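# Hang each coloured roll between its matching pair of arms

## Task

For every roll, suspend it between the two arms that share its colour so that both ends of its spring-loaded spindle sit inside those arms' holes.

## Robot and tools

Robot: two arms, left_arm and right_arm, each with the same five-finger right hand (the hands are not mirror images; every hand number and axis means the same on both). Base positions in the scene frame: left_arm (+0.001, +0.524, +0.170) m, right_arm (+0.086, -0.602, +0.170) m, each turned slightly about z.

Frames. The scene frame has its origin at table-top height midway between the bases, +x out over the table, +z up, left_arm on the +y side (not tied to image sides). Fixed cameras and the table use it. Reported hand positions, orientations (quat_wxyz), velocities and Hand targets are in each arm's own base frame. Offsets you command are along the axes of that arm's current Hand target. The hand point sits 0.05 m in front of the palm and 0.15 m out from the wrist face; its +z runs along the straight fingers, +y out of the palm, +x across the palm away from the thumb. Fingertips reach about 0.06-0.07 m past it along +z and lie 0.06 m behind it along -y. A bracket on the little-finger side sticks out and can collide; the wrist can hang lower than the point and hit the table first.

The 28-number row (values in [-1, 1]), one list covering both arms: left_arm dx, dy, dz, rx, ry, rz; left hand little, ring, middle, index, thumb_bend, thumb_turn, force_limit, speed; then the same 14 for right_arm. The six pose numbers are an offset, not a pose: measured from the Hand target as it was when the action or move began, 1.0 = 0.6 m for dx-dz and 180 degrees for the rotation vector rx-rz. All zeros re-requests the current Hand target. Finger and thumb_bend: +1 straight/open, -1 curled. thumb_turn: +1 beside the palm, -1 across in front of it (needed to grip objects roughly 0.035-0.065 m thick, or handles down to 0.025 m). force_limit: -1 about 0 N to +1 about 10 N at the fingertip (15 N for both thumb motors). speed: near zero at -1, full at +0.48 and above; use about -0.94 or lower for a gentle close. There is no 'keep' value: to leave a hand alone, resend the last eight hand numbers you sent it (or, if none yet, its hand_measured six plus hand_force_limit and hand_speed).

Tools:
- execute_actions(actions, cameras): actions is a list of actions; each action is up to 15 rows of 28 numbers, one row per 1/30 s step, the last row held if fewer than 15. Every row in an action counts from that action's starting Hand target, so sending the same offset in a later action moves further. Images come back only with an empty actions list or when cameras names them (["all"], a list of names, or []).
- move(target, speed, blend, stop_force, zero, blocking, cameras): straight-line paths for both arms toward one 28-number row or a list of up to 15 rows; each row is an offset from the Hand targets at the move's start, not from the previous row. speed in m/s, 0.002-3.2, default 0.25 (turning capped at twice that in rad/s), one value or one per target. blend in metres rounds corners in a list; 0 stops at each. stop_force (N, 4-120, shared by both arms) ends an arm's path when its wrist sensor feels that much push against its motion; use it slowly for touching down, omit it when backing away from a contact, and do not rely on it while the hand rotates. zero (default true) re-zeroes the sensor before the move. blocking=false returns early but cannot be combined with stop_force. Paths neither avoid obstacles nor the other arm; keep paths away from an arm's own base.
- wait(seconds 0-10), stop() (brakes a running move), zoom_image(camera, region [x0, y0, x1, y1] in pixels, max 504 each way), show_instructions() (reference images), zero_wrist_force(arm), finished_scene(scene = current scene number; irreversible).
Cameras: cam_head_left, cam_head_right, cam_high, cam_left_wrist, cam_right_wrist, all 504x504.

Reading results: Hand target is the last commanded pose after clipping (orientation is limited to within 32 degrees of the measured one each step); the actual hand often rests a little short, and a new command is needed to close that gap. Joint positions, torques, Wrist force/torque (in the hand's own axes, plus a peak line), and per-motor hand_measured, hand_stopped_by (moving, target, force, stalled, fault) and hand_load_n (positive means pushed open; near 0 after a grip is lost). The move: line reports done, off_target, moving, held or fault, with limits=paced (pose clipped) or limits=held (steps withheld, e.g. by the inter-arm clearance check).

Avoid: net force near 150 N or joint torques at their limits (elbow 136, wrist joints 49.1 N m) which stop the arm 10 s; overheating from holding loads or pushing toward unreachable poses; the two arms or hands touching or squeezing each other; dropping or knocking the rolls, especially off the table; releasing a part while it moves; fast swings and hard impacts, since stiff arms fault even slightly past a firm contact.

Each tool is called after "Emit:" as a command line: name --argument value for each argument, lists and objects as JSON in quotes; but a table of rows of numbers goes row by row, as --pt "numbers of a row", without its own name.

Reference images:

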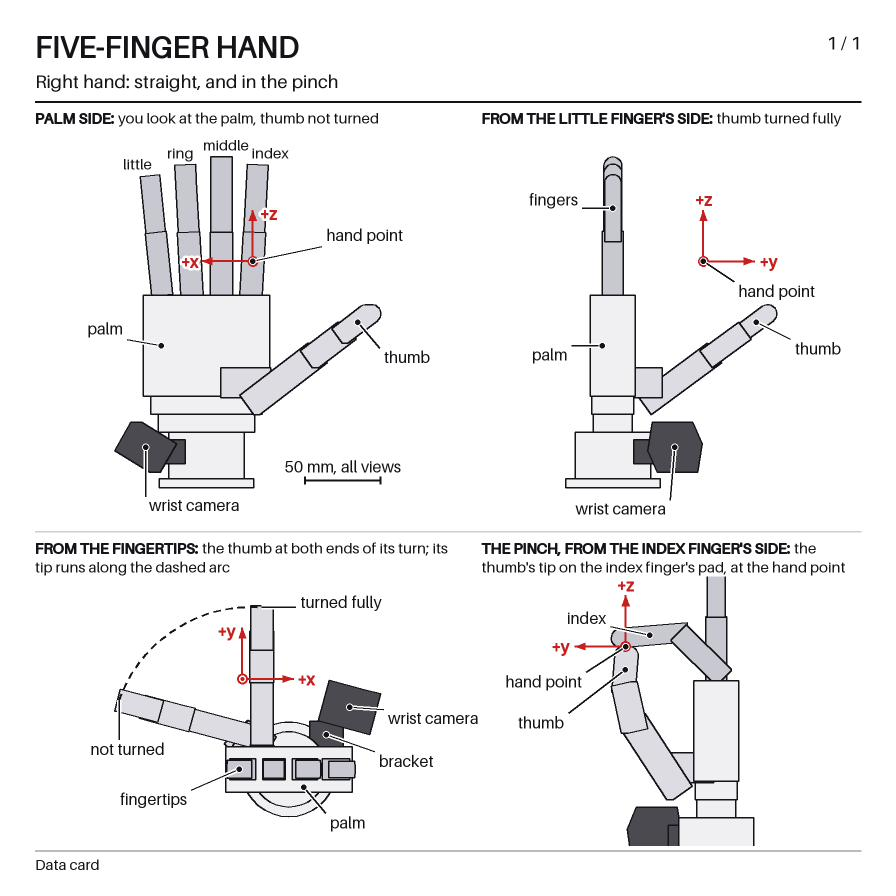

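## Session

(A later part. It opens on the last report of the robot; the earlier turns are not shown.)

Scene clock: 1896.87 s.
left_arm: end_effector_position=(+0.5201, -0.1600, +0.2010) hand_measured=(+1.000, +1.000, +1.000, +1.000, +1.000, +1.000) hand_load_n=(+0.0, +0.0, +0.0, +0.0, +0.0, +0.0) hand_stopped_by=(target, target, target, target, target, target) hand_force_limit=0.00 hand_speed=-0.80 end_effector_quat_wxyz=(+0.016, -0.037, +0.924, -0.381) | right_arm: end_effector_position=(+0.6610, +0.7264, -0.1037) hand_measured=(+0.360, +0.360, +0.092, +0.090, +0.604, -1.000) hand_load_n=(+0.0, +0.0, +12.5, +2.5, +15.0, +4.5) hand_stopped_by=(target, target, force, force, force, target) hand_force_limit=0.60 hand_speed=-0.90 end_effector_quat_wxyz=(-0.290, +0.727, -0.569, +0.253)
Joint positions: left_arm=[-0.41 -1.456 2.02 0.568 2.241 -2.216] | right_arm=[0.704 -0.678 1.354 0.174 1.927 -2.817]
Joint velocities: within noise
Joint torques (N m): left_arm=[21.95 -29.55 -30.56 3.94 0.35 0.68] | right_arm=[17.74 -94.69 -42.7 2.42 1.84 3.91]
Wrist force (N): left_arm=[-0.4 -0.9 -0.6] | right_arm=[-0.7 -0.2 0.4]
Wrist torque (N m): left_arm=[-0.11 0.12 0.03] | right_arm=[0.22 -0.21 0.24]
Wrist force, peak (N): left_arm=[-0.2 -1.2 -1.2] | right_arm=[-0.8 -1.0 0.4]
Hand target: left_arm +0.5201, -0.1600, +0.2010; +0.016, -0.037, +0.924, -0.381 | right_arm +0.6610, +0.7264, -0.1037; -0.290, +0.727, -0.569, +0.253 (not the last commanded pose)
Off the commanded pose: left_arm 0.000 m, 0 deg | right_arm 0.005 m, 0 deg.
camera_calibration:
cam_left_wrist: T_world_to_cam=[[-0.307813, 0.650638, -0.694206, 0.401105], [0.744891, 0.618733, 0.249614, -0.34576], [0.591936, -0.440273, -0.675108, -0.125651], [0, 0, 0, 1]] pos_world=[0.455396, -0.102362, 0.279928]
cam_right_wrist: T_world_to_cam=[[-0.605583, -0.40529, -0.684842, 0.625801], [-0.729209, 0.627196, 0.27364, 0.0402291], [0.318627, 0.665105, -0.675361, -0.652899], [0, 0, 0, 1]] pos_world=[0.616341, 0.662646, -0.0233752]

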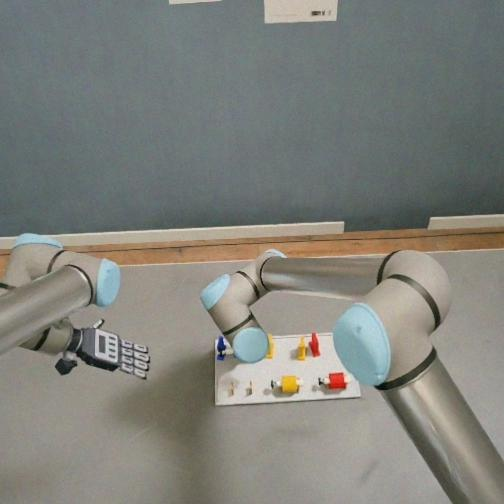

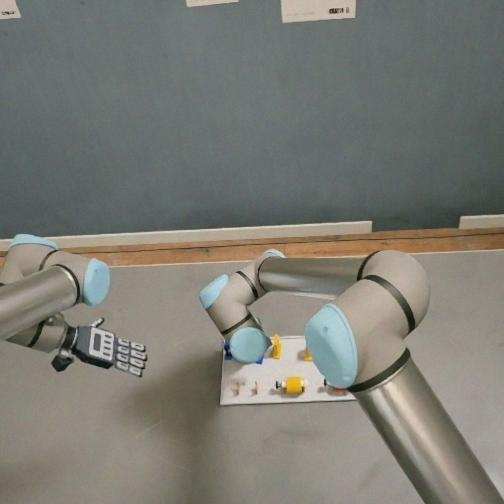

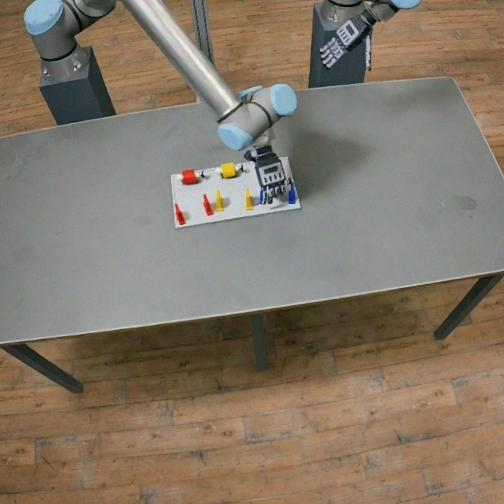

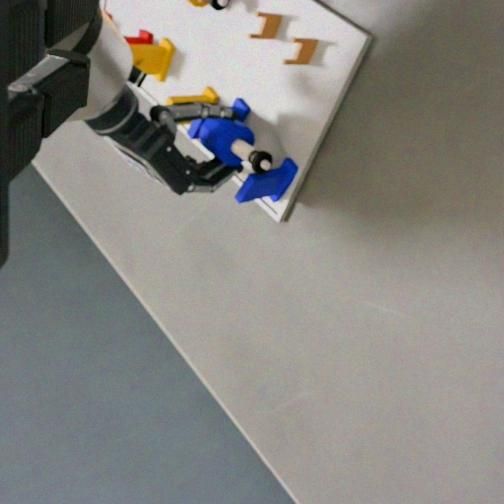

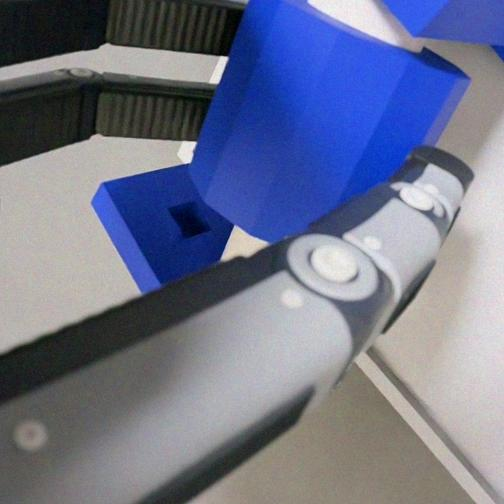

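Emit:
move --pt "-0.2825 0.1715 0.2995 0 0 0 -0.7 -0.7 -0.7 1 1 1 0 0 0 0 0 0 0 0 0.36 0.36 -0.3 -0.3 0.0 -1 0.6 -0.9" --pt "-0.2720 0.2128 0.5212 0 0 0 -0.7 -0.7 -0.7 1 1 1 0 0 0 0 0 0 0 0 0.36 0.36 -0.3 -0.3 0.0 -1 0.6 -0.9" --speed '[0.12, 0.05]' --cameras '["cam_left_wrist","cam_high","cam_head_left"]'

Emit:
zoom_image --camera "cam_high" --region '[250, 140, 330, 220]'

Emit:
zoom_image --camera "cam_left_wrist" --region '[0, 0, 300, 220]'

Emit:
zoom_image --camera "cam_head_left" --region '[180, 310, 280, 390]'

Scene clock: 1947.10 s.
left_arm: end_effector_position=(+0.6936, -0.2763, -0.1109) hand_measured=(-0.700, -0.700, -0.700, +1.000, +1.000, +1.000) hand_load_n=(+0.0, +0.0, +0.0, +0.0, +0.0, +0.0) hand_stopped_by=(target, target, target, target, target, target) hand_force_limit=0.00 hand_speed=0.00 end_effector_quat_wxyz=(+0.016, -0.037, +0.924, -0.381) end_effector_velocity=(+0.000, +0.001, +0.003) end_effector_angular_velocity=(+0.000, +0.000, -0.001) | right_arm: end_effector_position=(+0.6610, +0.7264, -0.1037) hand_measured=(+0.360, +0.360, +0.092, +0.090, +0.604, -1.000) hand_load_n=(+0.0, +0.0, +12.0, +3.0, +15.0, +4.5) hand_stopped_by=(target, target, force, force, force, target) hand_force_limit=0.60 hand_speed=-0.90 end_effector_quat_wxyz=(-0.290, +0.727, -0.569, +0.253)
Joint positions: left_arm=[-0.468 -0.84 1.777 0.155 2.215 -2.282] | right_arm=[0.704 -0.678 1.354 0.174 1.927 -2.817]
Joint velocities: left_arm=[0.002 -0.004 0 0.006 0.002 0.003] | right_arm=[within noise]
Joint torques (N m): left_arm=[20.3 -93.13 -23.34 5.57 0.36 3.14] | right_arm=[19.72 -96.13 -42.09 1.92 1.24 3.98]
Wrist force (N): left_arm=[-1.0 -0.6 -0.7] | right_arm=[-1.0 -0.4 0.3]
Wrist torque (N m): left_arm=[-0.02 0.18 0.06] | right_arm=[0.19 -0.16 0.22]
Wrist force, peak (N): left_arm=[0.4 -1.6 -1.7] | right_arm=[-1.2 -0.5 0.2]
Hand target: left_arm +0.6936, -0.2761, -0.1107; +0.016, -0.037, +0.924, -0.381 | right_arm +0.6610, +0.7264, -0.1037; -0.290, +0.727, -0.569, +0.253
Off the commanded pose: left_arm 0.000 m, 0 deg | right_arm 0.000 m, 0 deg.
move: done
camera_calibration:
cam_left_wrist: T_world_to_cam=[[-0.30779, 0.650656, -0.694198, 0.313647], [0.7449, 0.618713, 0.249635, -0.325195], [0.591936, -0.440273, -0.675108, -0.490122], [0, 0, 0, 1]] pos_world=[0.628897, -0.218662, -0.0319718]
Images, in order (width x height): cam_head_left 504x504, cam_high 504x504, cam_left_wrist 504x504.

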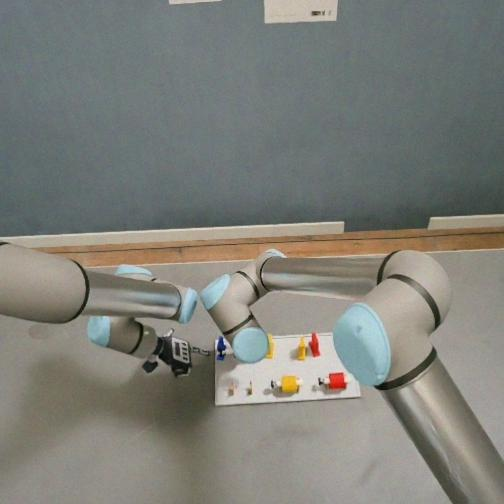

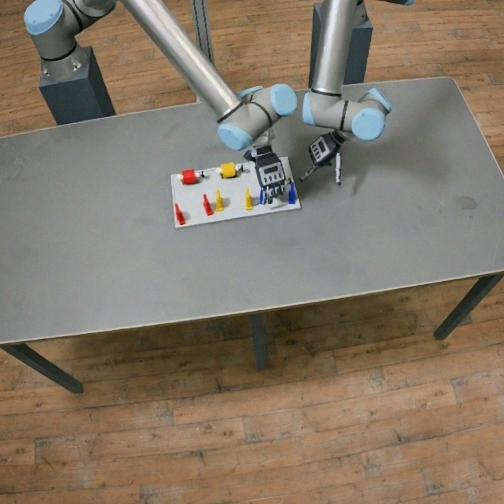

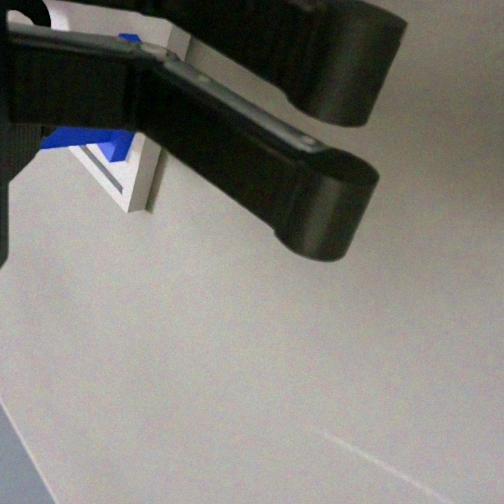

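Scaled by 6.300 from the camera's 504x504 image, which has a finer 720x720 frame.

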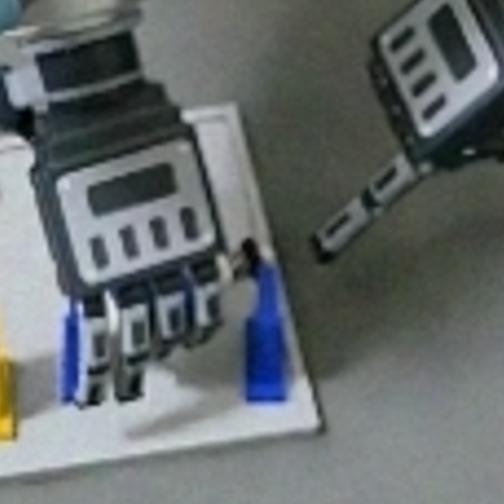

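Scaled by 1.680 from the camera's 504x504 image, which has a finer 720x720 frame.

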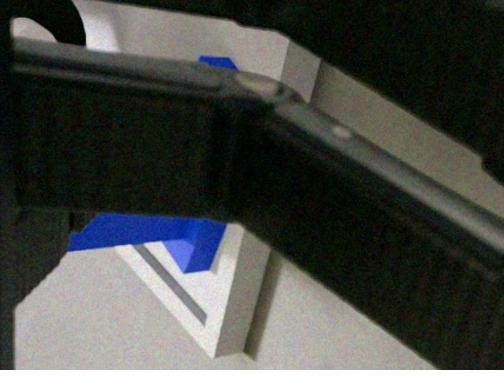

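Scaled by 5.040 from the camera's 504x504 image, which has a finer 720x720 frame.

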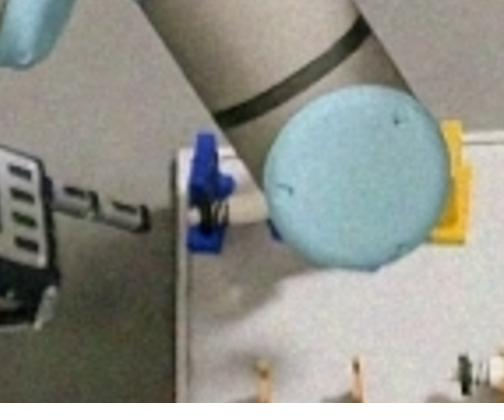

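Emit:
move --pt "-0.0025 -0.0428 0.0512 0 0 0 -0.7 -0.7 -0.7 1 1 1 0 0 0 0 0 0 0 0 0.36 0.36 -0.3 -0.3 0.0 -1 0.6 -0.9" --speed 0.015 --stop_force 4 --cameras '["cam_left_wrist","cam_high","cam_head_left"]'

Emit:
zoom_image --camera "cam_high" --region '[260, 150, 320, 210]'

Emit:
zoom_image --camera "cam_head_left" --region '[190, 320, 260, 380]'

Scene clock: 1975.77 s.
left_arm: end_effector_position=(+0.6951, -0.2886, -0.1119) hand_measured=(-0.700, -0.700, -0.700, +1.000, +1.000, +1.000) hand_load_n=(+0.0, +0.0, +0.0, +0.0, +0.0, +0.0) hand_stopped_by=(target, target, target, target, target, target) hand_force_limit=0.00 hand_speed=0.00 end_effector_quat_wxyz=(+0.016, -0.037, +0.924, -0.381) | right_arm: end_effector_position=(+0.6610, +0.7264, -0.1037) hand_measured=(+0.360, +0.360, +0.092, +0.090, +0.604, -1.000) hand_load_n=(+0.0, +0.0, +12.0, +2.5, +15.0, +4.5) hand_stopped_by=(target, target, force, force, force, target) hand_force_limit=0.60 hand_speed=-0.90 end_effector_quat_wxyz=(-0.290, +0.727, -0.569, +0.253)
Joint positions: left_arm=[-0.484 -0.836 1.769 0.149 2.208 -2.3] | right_arm=[0.704 -0.678 1.354 0.174 1.927 -2.817]
Joint torques (N m): left_arm=[-5.76 -66.19 -22.84 1.3 -0.87 -0.87] | right_arm=[19.92 -95.52 -41.98 1.98 1.3 3.96]
Wrist force (N): left_arm=[-0.7 -0.5 -0.5] | right_arm=[-0.8 -0.2 0.3]
Wrist torque (N m): left_arm=[-0.03 0.14 0.10] | right_arm=[0.24 -0.20 0.24]
Wrist force, peak (N): left_arm=[-1.1 -0.9 -0.5] | right_arm=[-0.9 -1.1 -0.1]
Hand target: left_arm +0.6951, -0.2885, -0.1119; +0.016, -0.037, +0.924, -0.381 (not the last commanded pose) | right_arm +0.6610, +0.7264, -0.1037; -0.290, +0.727, -0.569, +0.253
Off the commanded pose: left_arm 0.027 m, 0 deg | right_arm 0.000 m, 0 deg.
move: held (left_arm; a check stopped the path); limits=held
pose unreachable (left arm): on one or more control steps of this call, first in action 0 (counted from 0), this arm could not follow its commanded pose, so it was not sent that pose on those steps. It may still have moved: this result reports where it is.
cause: moving toward the commanded pose would bring a part of the arm too close to another arm (a part of this arm just beyond joint 3 (elbow) and a part of the right arm just beyond its joint 4 (wrist 1), 5 mm apart when this arm was first held).
camera_calibration:
cam_left_wrist: T_world_to_cam=[[-0.30779, 0.650656, -0.694198, 0.321418], [0.7449, 0.618713, 0.249635, -0.318453], [0.591936, -0.440273, -0.675108, -0.4971], [0, 0, 0, 1]] pos_world=[0.630397, -0.230962, -0.0329718]
Images, in order (width x height): cam_head_left 504x504, cam_high 504x504, cam_left_wrist 504x504.

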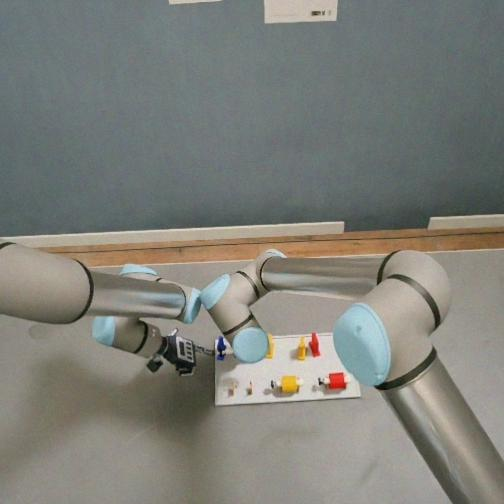

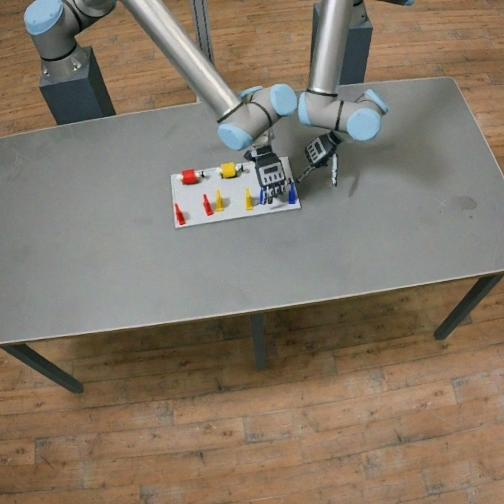

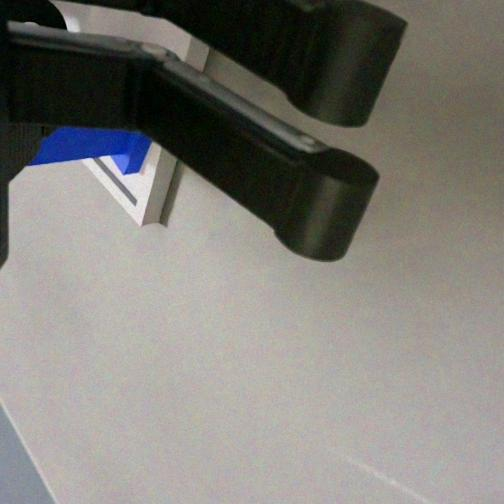

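Scaled by 8.400 from the camera's 504x504 image, which has a finer 720x720 frame.

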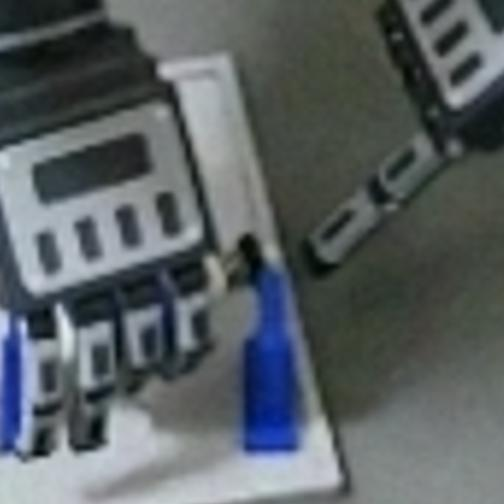

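Scaled by 7.200 from the camera's 504x504 image, which has a finer 720x720 frame.

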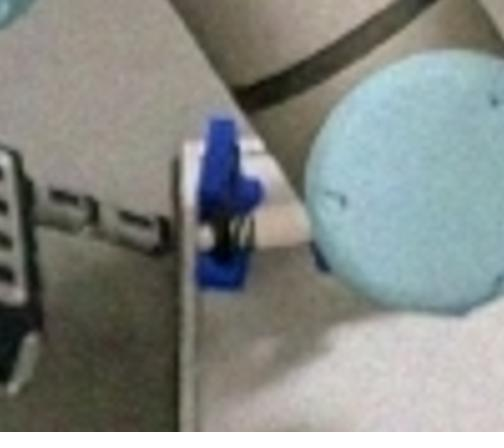

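Emit:
move --pt "-0.0320 0.0077 -0.0100 0 0.0588 0.0589 -0.7 -0.7 -0.7 1 1 1 0 0 0 0 0 0 0 0 0.36 0.36 -0.3 -0.3 0.0 -1 0.6 -0.9" --speed 0.05 --cameras '["cam_left_wrist","cam_high","cam_head_left"]'

Emit:
zoom_image --camera "cam_high" --region '[260, 150, 320, 210]'

Emit:
zoom_image --camera "cam_head_left" --region '[190, 320, 260, 380]'

Scene clock: 2088.53 s.
left_arm: end_effector_position=(+0.7137, -0.2794, -0.1109) hand_measured=(-0.700, -0.700, -0.700, +1.000, +1.000, +1.000) hand_load_n=(+0.0, +0.0, +0.0, +0.0, +0.0, +0.0) hand_stopped_by=(target, target, target, target, target, target) hand_force_limit=0.00 hand_speed=0.00 end_effector_quat_wxyz=(-0.034, +0.083, +0.921, -0.380) end_effector_velocity=(+0.000, +0.000, +0.000) end_effector_angular_velocity=(-0.001, -0.001, +0.004) | right_arm: end_effector_position=(+0.6610, +0.7264, -0.1037) hand_measured=(+0.360, +0.360, +0.092, +0.090, +0.604, -1.000) hand_load_n=(+0.0, +0.0, +12.5, +2.5, +15.0, +4.5) hand_stopped_by=(target, target, force, force, force, target) hand_force_limit=0.60 hand_speed=-0.90 end_effector_quat_wxyz=(-0.290, +0.727, -0.569, +0.253)
Joint positions: left_arm=[-0.426 -0.735 1.62 0.448 2.323 -1.911] | right_arm=[0.704 -0.678 1.354 0.174 1.927 -2.817]
Joint velocities: left_arm=[0 -0.001 0.002 -0.005 0 -0.005] | right_arm=[within noise]
Joint torques (N m): left_arm=[-3.63 -101.93 -10.34 0.73 -1.09 -2.67] | right_arm=[19.47 -96.53 -41.54 2.02 1.43 3.85]
Wrist force (N): left_arm=[-0.6 -0.3 -0.7] | right_arm=[-0.9 0.1 -0.2]
Wrist torque (N m): left_arm=[0.01 0.18 0.10] | right_arm=[0.30 -0.16 0.23]
Wrist force, peak (N): left_arm=[-0.9 -0.8 -0.9] | right_arm=[-1.2 -0.6 0.3]
Hand target: left_arm +0.7136, -0.2795, -0.1109; -0.034, +0.083, +0.921, -0.380 | right_arm +0.6610, +0.7264, -0.1037; -0.290, +0.727, -0.569, +0.253
Off the commanded pose: left_arm 0.000 m, 0 deg | right_arm 0.000 m, 0 deg.
move: done
camera_calibration:
cam_left_wrist: T_world_to_cam=[[-0.129713, 0.708212, -0.693981, 0.210837], [0.879655, 0.405179, 0.249071, -0.494087], [0.457582, -0.578156, -0.67554, -0.446085], [0, 0, 0, 1]] pos_world=[0.666095, -0.20703, -0.0319683]
Images, in order (width x height): cam_head_left 504x504, cam_high 504x504, cam_left_wrist 504x504.

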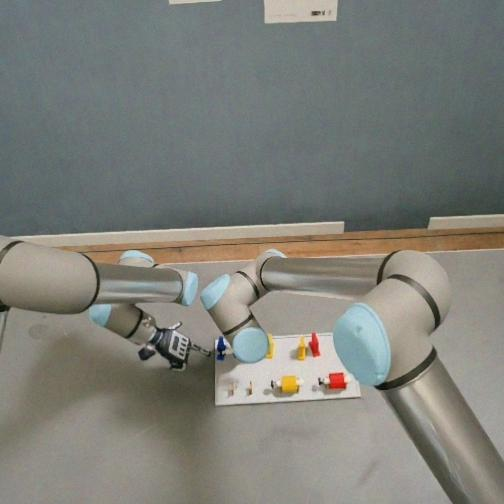

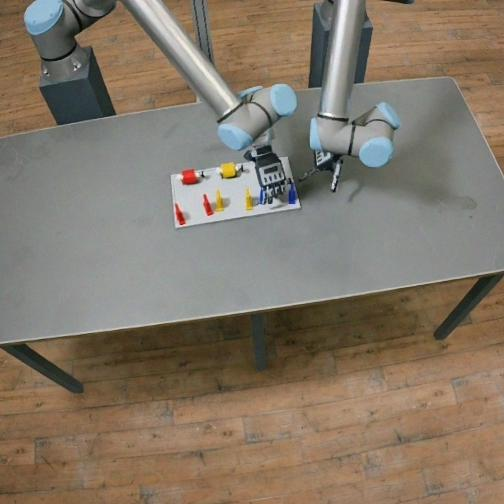

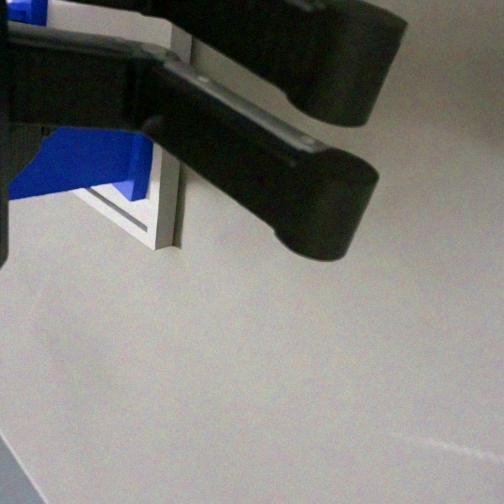

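Scaled by 8.400 from the camera's 504x504 image, which has a finer 720x720 frame.

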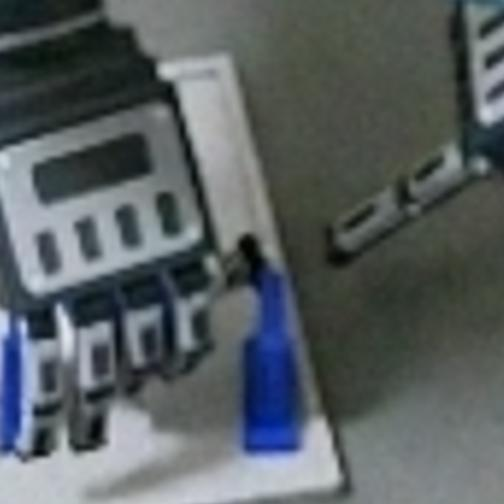

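Scaled by 7.200 from the camera's 504x504 image, which has a finer 720x720 frame.

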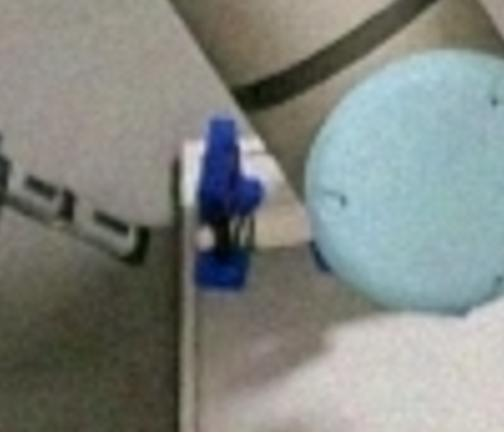

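Emit:
move --pt "0.0026 -0.0047 -0.0047 0 0 0 -0.7 -0.7 -0.7 1 1 1 0 0 0 0 0 0 0 0 0.36 0.36 -0.3 -0.3 0.0 -1 0.6 -0.9" --pt "-0.0195 -0.0525 0.0483 0 0 0 -0.7 -0.7 -0.7 1 1 1 0 0 0 0 0 0 0 0 0.36 0.36 -0.3 -0.3 0.0 -1 0.6 -0.9" --speed 0.015 --stop_force 4 --cameras '["cam_left_wrist","cam_high","cam_head_left","cam_right_wrist"]'

Emit:
zoom_image --camera "cam_high" --region '[260, 150, 320, 210]'

Emit:
zoom_image --camera "cam_head_left" --region '[190, 320, 260, 380]'

Scene clock: 2111.30 s.
left_arm: end_effector_position=(+0.7146, -0.3005, -0.1080) hand_measured=(-0.700, -0.700, -0.700, +1.000, +1.000, +1.000) hand_load_n=(+0.0, +0.0, +0.0, -4.0, +0.0, -0.5) hand_stopped_by=(target, target, target, target, target, target) hand_force_limit=0.00 hand_speed=0.00 end_effector_quat_wxyz=(-0.034, +0.083, +0.921, -0.380) | right_arm: end_effector_position=(+0.6610, +0.7264, -0.1037) hand_measured=(+0.360, +0.360, +0.092, +0.090, +0.604, -1.000) hand_load_n=(+0.0, +0.0, +13.0, +2.5, +15.0, +3.5) hand_stopped_by=(target, target, force, force, force, target) hand_force_limit=0.60 hand_speed=-0.90 end_effector_quat_wxyz=(-0.290, +0.727, -0.569, +0.253)
Joint positions: left_arm=[-0.453 -0.737 1.61 0.437 2.317 -1.946] | right_arm=[0.704 -0.678 1.354 0.174 1.927 -2.817]
Joint torques (N m): left_arm=[19.97 -100.07 -14.72 5.35 3.27 2.53] | right_arm=[20.25 -96.06 -40.43 2.23 1.24 3.99]
Wrist force (N): left_arm=[0.6 2.1 -3.6] | right_arm=[0.1 -0.4 0.2]
Wrist torque (N m): left_arm=[-0.05 0.26 0.04] | right_arm=[0.25 -0.21 0.23]
Wrist force, peak (N): left_arm=[0.8 2.4 -3.9] | right_arm=[-1.1 -0.3 0.4]
Hand target: left_arm +0.7146, -0.3005, -0.1080; -0.034, +0.083, +0.921, -0.380 (not the last commanded pose) | right_arm +0.6610, +0.7264, -0.1037; -0.290, +0.727, -0.569, +0.253
Off the commanded pose: left_arm 0.023 m, 0 deg | right_arm 0.000 m, 0 deg.
move: contact (left_arm); path passed 1 of 2 targets
camera_calibration:
cam_left_wrist: T_world_to_cam=[[-0.129558, 0.708337, -0.693883, 0.22778], [0.879693, 0.405017, 0.249201, -0.48724], [0.457553, -0.578118, -0.675592, -0.456697], [0, 0, 0, 1]] pos_world=[0.667096, -0.228029, -0.0290679]
cam_right_wrist: T_world_to_cam=[[-0.605583, -0.40529, -0.684842, 0.625801], [-0.729209, 0.627196, 0.27364, 0.0402291], [0.318627, 0.665105, -0.675361, -0.652899], [0, 0, 0, 1]] pos_world=[0.616341, 0.662646, -0.0233752]
Images, in order (width x height): cam_head_left 504x504, cam_high 504x504, cam_left_wrist 504x504, cam_right_wrist 504x504.

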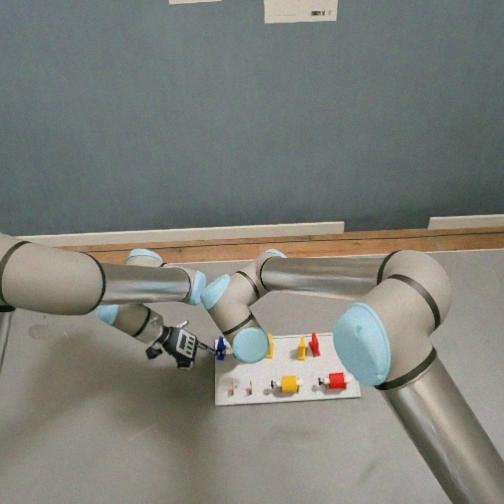

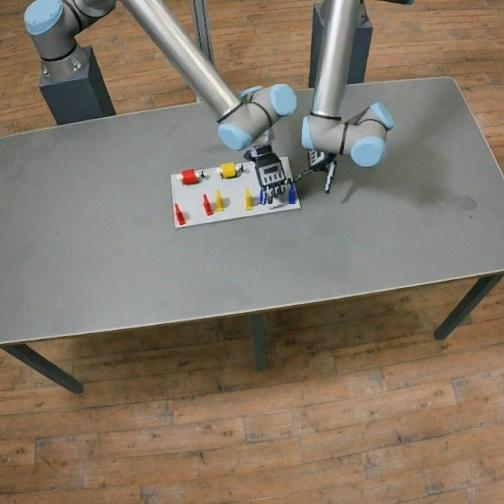

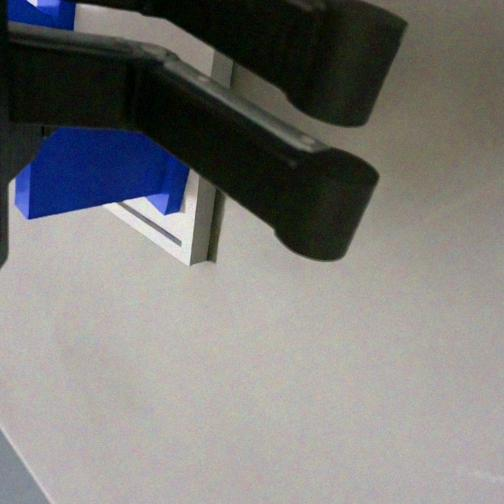

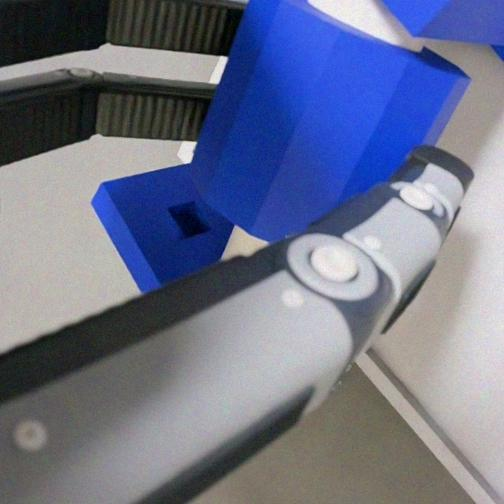

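Scaled by 8.400 from the camera's 504x504 image, which has a finer 720x720 frame.

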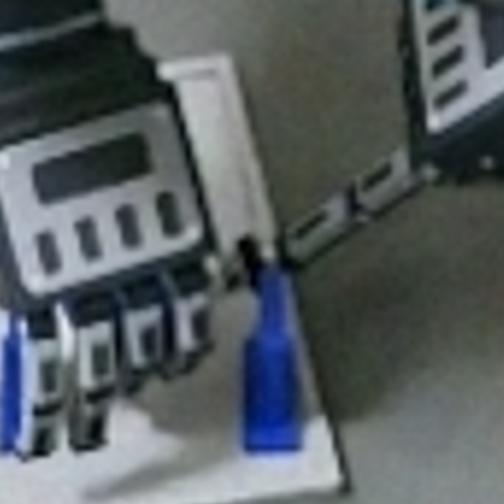

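Scaled by 7.200 from the camera's 504x504 image, which has a finer 720x720 frame.

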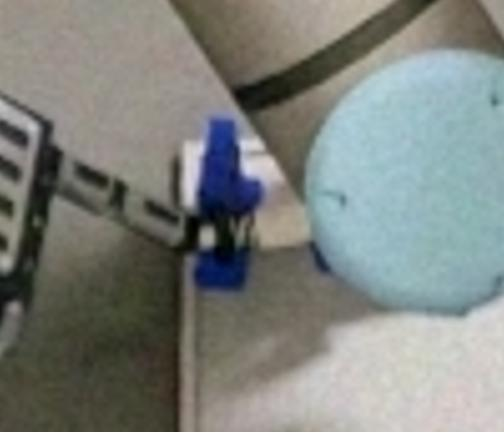

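Emit:
move --pt "-0.0034 -0.0074 0.0082 0 0 0 -0.7 -0.7 -0.7 1 1 1 0 0 0 0 0 0 0 0 0.36 0.36 -0.3 -0.3 0.0 -1 0.6 -0.9" --speed 0.01 --stop_force 10 --zero false --cameras '["cam_left_wrist","cam_high","cam_head_left","cam_right_wrist"]'

Emit:
zoom_image --camera "cam_high" --region '[260, 150, 320, 210]'

Emit:
zoom_image --camera "cam_head_left" --region '[190, 320, 260, 380]'

Scene clock: 2122.13 s.
left_arm: end_effector_position=(+0.7155, -0.3074, -0.1084) hand_measured=(-0.700, -0.700, -0.700, +1.000, +1.000, +1.000) hand_load_n=(+0.5, +0.0, +0.0, -6.5, +0.0, -0.5) hand_stopped_by=(target, target, target, target, target, target) hand_force_limit=0.00 hand_speed=0.00 end_effector_quat_wxyz=(-0.034, +0.083, +0.921, -0.380) | right_arm: end_effector_position=(+0.6610, +0.7264, -0.1037) hand_measured=(+0.360, +0.360, +0.092, +0.090, +0.604, -1.000) hand_load_n=(+0.0, +0.0, +12.5, +2.5, +15.0, +3.5) hand_stopped_by=(target, target, force, force, force, target) hand_force_limit=0.60 hand_speed=-0.90 end_effector_quat_wxyz=(-0.290, +0.727, -0.569, +0.253)
Joint positions: left_arm=[-0.461 -0.736 1.605 0.433 2.315 -1.957] | right_arm=[0.704 -0.678 1.354 0.174 1.927 -2.817]
Joint torques (N m): left_arm=[11.49 -78.11 -20.63 2.7 1.17 2.65] | right_arm=[18.07 -98.34 -40.48 2.02 1.31 3.9]
Wrist force (N): left_arm=[1.6 3.9 -5.3] | right_arm=[0.8 -0.4 0.2]
Wrist torque (N m): left_arm=[-0.03 0.27 0.22] | right_arm=[0.24 -0.25 0.23]
Wrist force, peak (N): left_arm=[1.3 4.1 -5.7] | right_arm=[0.7 -0.7 0.4]
Hand target: left_arm +0.7154, -0.3073, -0.1084; -0.034, +0.083, +0.921, -0.380 | right_arm +0.6610, +0.7264, -0.1037; -0.290, +0.727, -0.569, +0.253
Off the commanded pose: left_arm 0.000 m, 0 deg | right_arm 0.000 m, 0 deg.
move: done
camera_calibration:
cam_left_wrist: T_world_to_cam=[[-0.129522, 0.708289, -0.693939, 0.232596], [0.879642, 0.405083, 0.249277, -0.484981], [0.457662, -0.578131, -0.675507, -0.461387], [0, 0, 0, 1]] pos_world=[0.667896, -0.23503, -0.0293686]
cam_right_wrist: T_world_to_cam=[[-0.605583, -0.40529, -0.684842, 0.625801], [-0.729209, 0.627196, 0.27364, 0.0402291], [0.318627, 0.665105, -0.675361, -0.652899], [0, 0, 0, 1]] pos_world=[0.616341, 0.662646, -0.0233752]
Images, in order (width x height): cam_head_left 504x504, cam_high 504x504, cam_left_wrist 504x504, cam_right_wrist 504x504.

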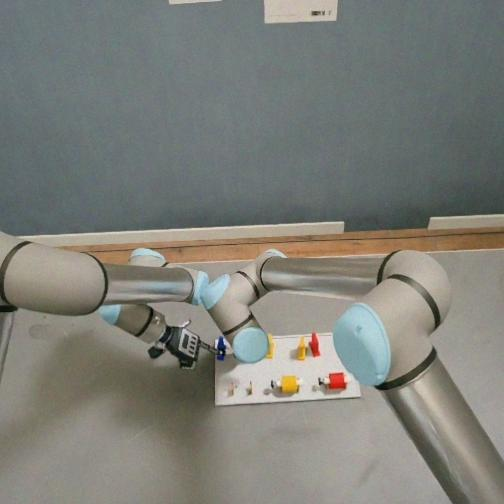

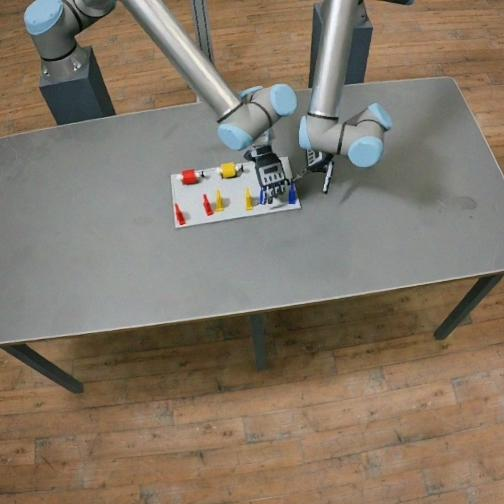

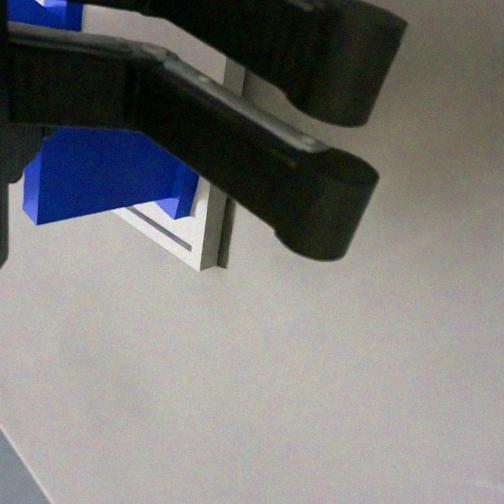

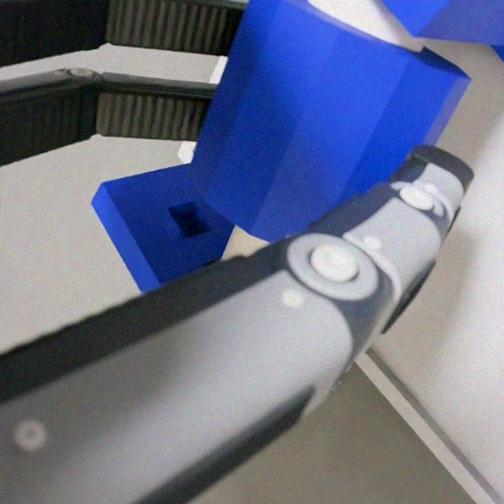

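Scaled by 8.400 from the camera's 504x504 image, which has a finer 720x720 frame.

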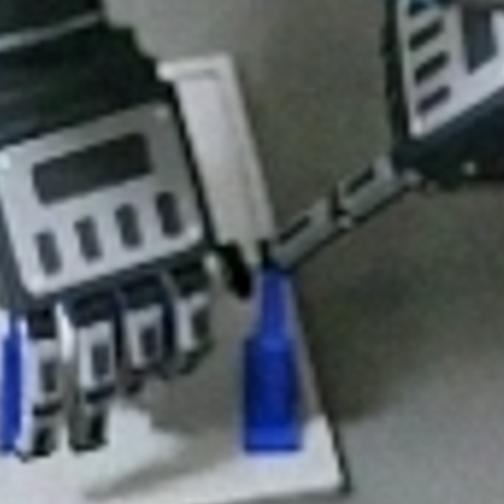

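Scaled by 7.200 from the camera's 504x504 image, which has a finer 720x720 frame.

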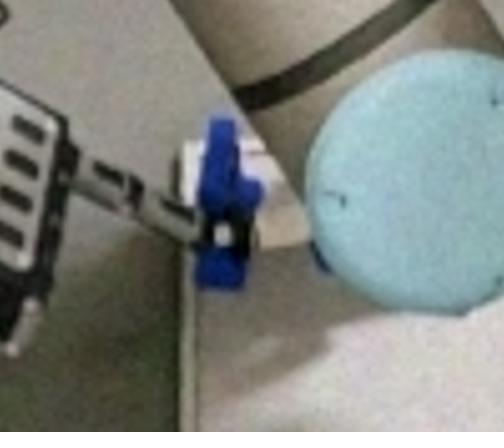

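Emit:
move --pt "-0.0025 -0.0053 0.0059 0 0 0 -0.7 -0.7 -0.7 1 1 1 0 0 0 0 0 0 0 0 0.36 0.36 -0.3 -0.3 0.0 -1 0.6 -0.9" --speed 0.01 --stop_force 10 --zero false --cameras '["cam_left_wrist","cam_high","cam_head_left","cam_right_wrist"]'

Emit:
zoom_image --camera "cam_high" --region '[260, 150, 320, 210]'

Emit:
zoom_image --camera "cam_head_left" --region '[190, 320, 260, 380]'

Scene clock: 2133.67 s.
left_arm: end_effector_position=(+0.7161, -0.3124, -0.1086) hand_measured=(-0.700, -0.700, -0.700, +1.000, +1.000, +1.000) hand_load_n=(+0.0, +0.0, +0.0, -8.5, +0.0, +0.0) hand_stopped_by=(target, target, target, target, target, target) hand_force_limit=0.00 hand_speed=0.00 end_effector_quat_wxyz=(-0.034, +0.083, +0.921, -0.380) | right_arm: end_effector_position=(+0.6610, +0.7264, -0.1037) hand_measured=(+0.360, +0.360, +0.092, +0.090, +0.604, -1.000) hand_load_n=(+0.0, +0.5, +13.0, +2.5, +15.0, +3.0) hand_stopped_by=(target, target, force, force, force, target) hand_force_limit=0.60 hand_speed=-0.90 end_effector_quat_wxyz=(-0.290, +0.727, -0.569, +0.253)
Joint positions: left_arm=[-0.467 -0.735 1.601 0.43 2.313 -1.964] | right_arm=[0.704 -0.678 1.354 0.174 1.927 -2.817]
Joint torques (N m): left_arm=[4.59 -77.07 -21.9 1.79 1.95 2.63] | right_arm=[19.23 -98.95 -40.25 2.28 1.05 4.14]
Wrist force (N): left_arm=[2.1 4.7 -6.9] | right_arm=[0.3 -0.3 0.2]
Wrist torque (N m): left_arm=[-0.07 0.32 0.23] | right_arm=[0.26 -0.17 0.20]
Wrist force, peak (N): left_arm=[2.5 4.7 -7.2] | right_arm=[0.9 -0.7 0.3]
Hand target: left_arm +0.7161, -0.3123, -0.1086; -0.034, +0.083, +0.921, -0.380 | right_arm +0.6610, +0.7264, -0.1037; -0.290, +0.727, -0.569, +0.253
Off the commanded pose: left_arm 0.000 m, 0 deg | right_arm 0.000 m, 0 deg.
move: done
camera_calibration:
cam_left_wrist: T_world_to_cam=[[-0.129522, 0.708289, -0.693939, 0.235936], [0.879642, 0.405083, 0.249277, -0.483449], [0.457662, -0.578131, -0.675507, -0.464697], [0, 0, 0, 1]] pos_world=[0.668496, -0.23993, -0.0296686]
cam_right_wrist: T_world_to_cam=[[-0.605583, -0.40529, -0.684842, 0.625801], [-0.729209, 0.627196, 0.27364, 0.0402291], [0.318627, 0.665105, -0.675361, -0.652899], [0, 0, 0, 1]] pos_world=[0.616341, 0.662646, -0.0233752]
Images, in order (width x height): cam_head_left 504x504, cam_high 504x504, cam_left_wrist 504x504, cam_right_wrist 504x504.

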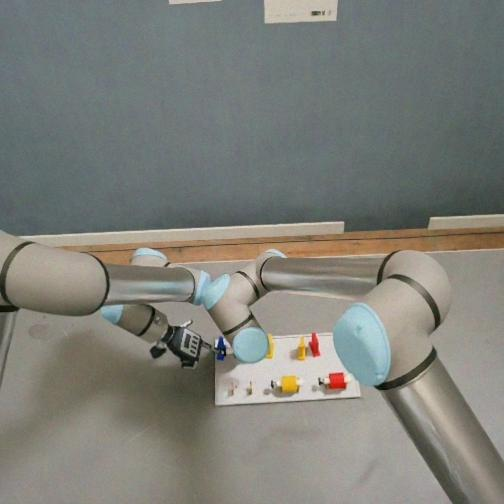

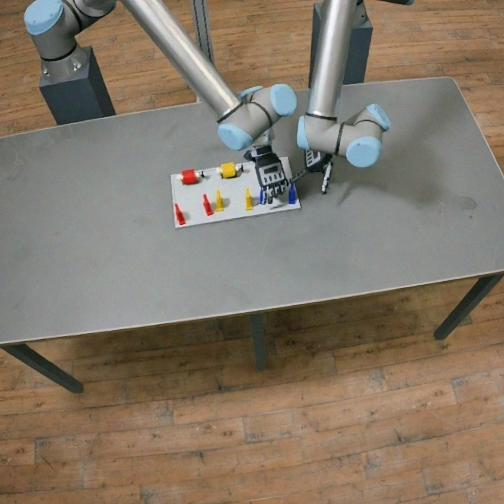

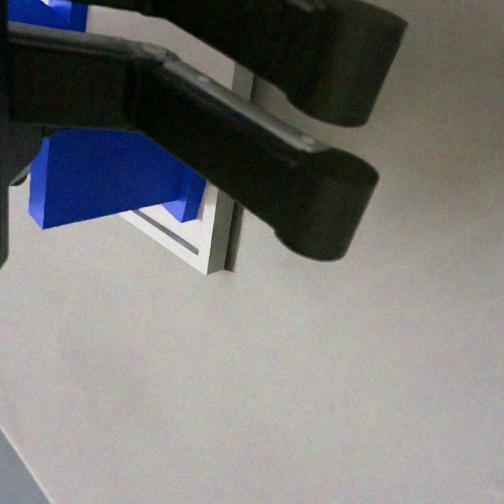

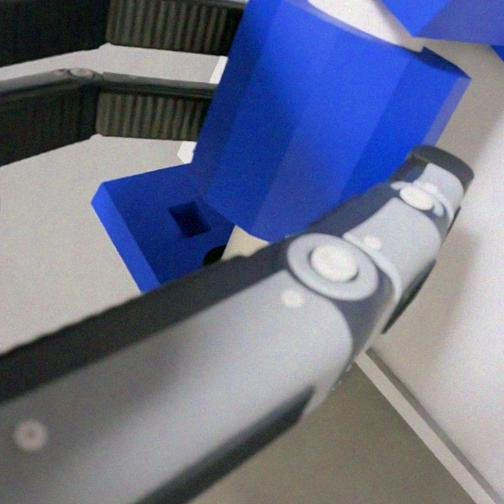

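Scaled by 8.400 from the camera's 504x504 image, which has a finer 720x720 frame.

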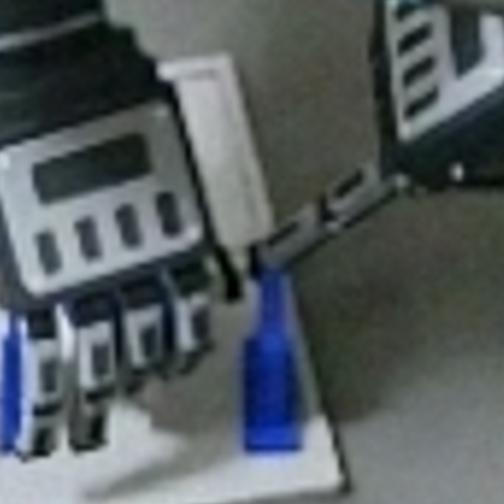

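Scaled by 7.200 from the camera's 504x504 image, which has a finer 720x720 frame.

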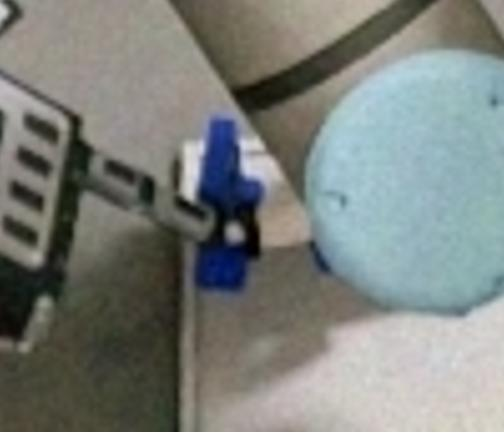

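Emit:
move --pt "0 0 0 0 0 0 -0.7 -0.7 -0.7 1 1 1 0 0 0.0006 -0.0029 0.0031 -0.0006 0.0118 0.0118 0.36 0.36 -0.3 -0.3 0.0 -1 0.6 -0.9" --speed 0.02 --cameras '["cam_high","cam_head_left","cam_right_wrist"]'

Emit:
zoom_image --camera "cam_high" --region '[260, 150, 320, 210]'

Emit:
zoom_image --camera "cam_head_left" --region '[190, 320, 260, 380]'

Scene clock: 2150.87 s.
left_arm: end_effector_position=(+0.7161, -0.3123, -0.1086) hand_measured=(-0.700, -0.700, -0.700, +1.000, +1.000, +1.000) hand_load_n=(+0.0, +0.0, +0.5, -9.0, +0.0, -0.5) hand_stopped_by=(target, target, target, target, target, target) hand_force_limit=0.00 hand_speed=0.00 end_effector_quat_wxyz=(-0.034, +0.083, +0.921, -0.380) | right_arm: end_effector_position=(+0.6636, +0.7267, -0.1037) hand_measured=(+0.360, +0.360, +0.092, +0.090, +0.604, -1.000) hand_load_n=(+0.0, +0.0, +10.5, +1.5, +16.5, +6.0) hand_stopped_by=(target, target, force, force, force, target) hand_force_limit=0.60 hand_speed=-0.90 end_effector_quat_wxyz=(-0.283, +0.712, -0.588, +0.260)
Joint positions: left_arm=[-0.467 -0.735 1.601 0.43 2.313 -1.964] | right_arm=[0.711 -0.666 1.334 0.2 1.966 -2.768]
Joint torques (N m): left_arm=[15.87 -90.44 -19.84 3.49 2.11 2.84] | right_arm=[5.3 -107.26 -32.3 1.28 1.42 -2.88]
Wrist force (N): left_arm=[0.3 5.3 -6.9] | right_arm=[-5.3 1.5 -2.5]
Wrist torque (N m): left_arm=[-0.06 0.24 0.13] | right_arm=[0.21 -0.16 -0.02]
Wrist force, peak (N): left_arm=[1.0 5.6 -7.3] | right_arm=[-5.9 1.7 -2.2]
Hand target: left_arm +0.7161, -0.3123, -0.1086; -0.034, +0.083, +0.921, -0.380 | right_arm +0.6636, +0.7267, -0.1037; -0.283, +0.712, -0.587, +0.260
Off the commanded pose: left_arm 0.000 m, 0 deg | right_arm 0.000 m, 0 deg.
move: done
camera_calibration:
cam_right_wrist: T_world_to_cam=[[-0.626093, -0.372636, -0.684945, 0.617346], [-0.695127, 0.664718, 0.273769, -0.00796736], [0.353279, 0.647528, -0.675205, -0.664102], [0, 0, 0, 1]] pos_world=[0.615592, 0.665366, -0.0233753]
Images, in order (width x height): cam_head_left 504x504, cam_high 504x504, cam_right_wrist 504x504.

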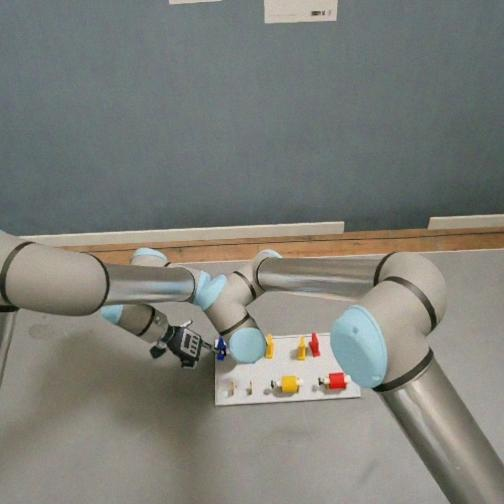

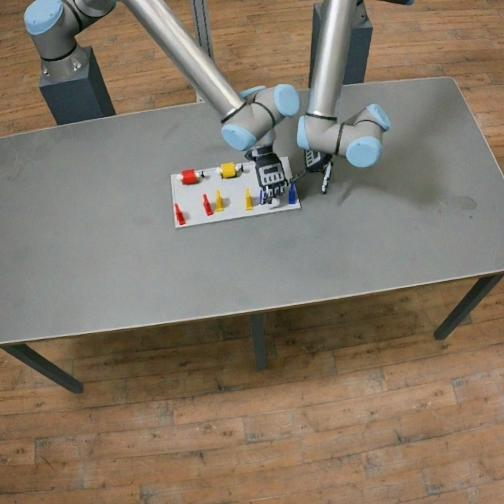

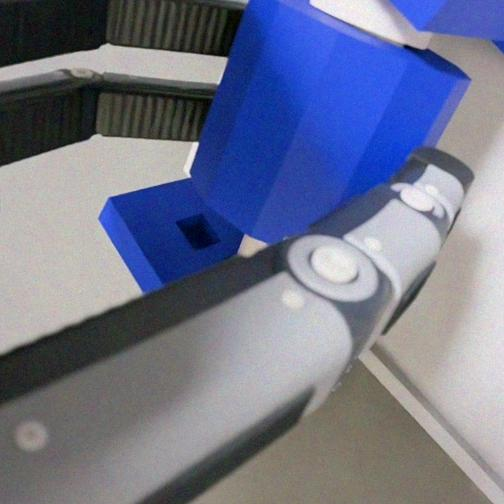

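Scaled by 8.400 from the camera's 504x504 image, which has a finer 720x720 frame.

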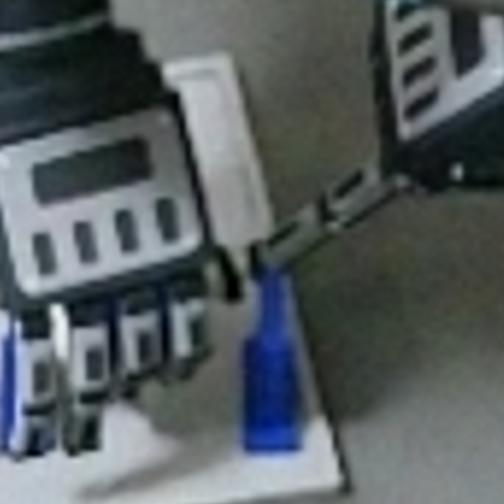

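Scaled by 7.200 from the camera's 504x504 image, which has a finer 720x720 frame.

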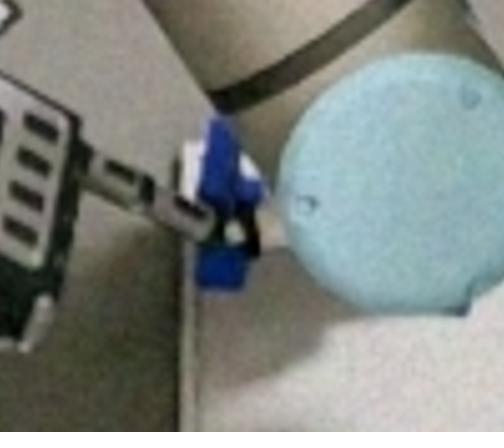

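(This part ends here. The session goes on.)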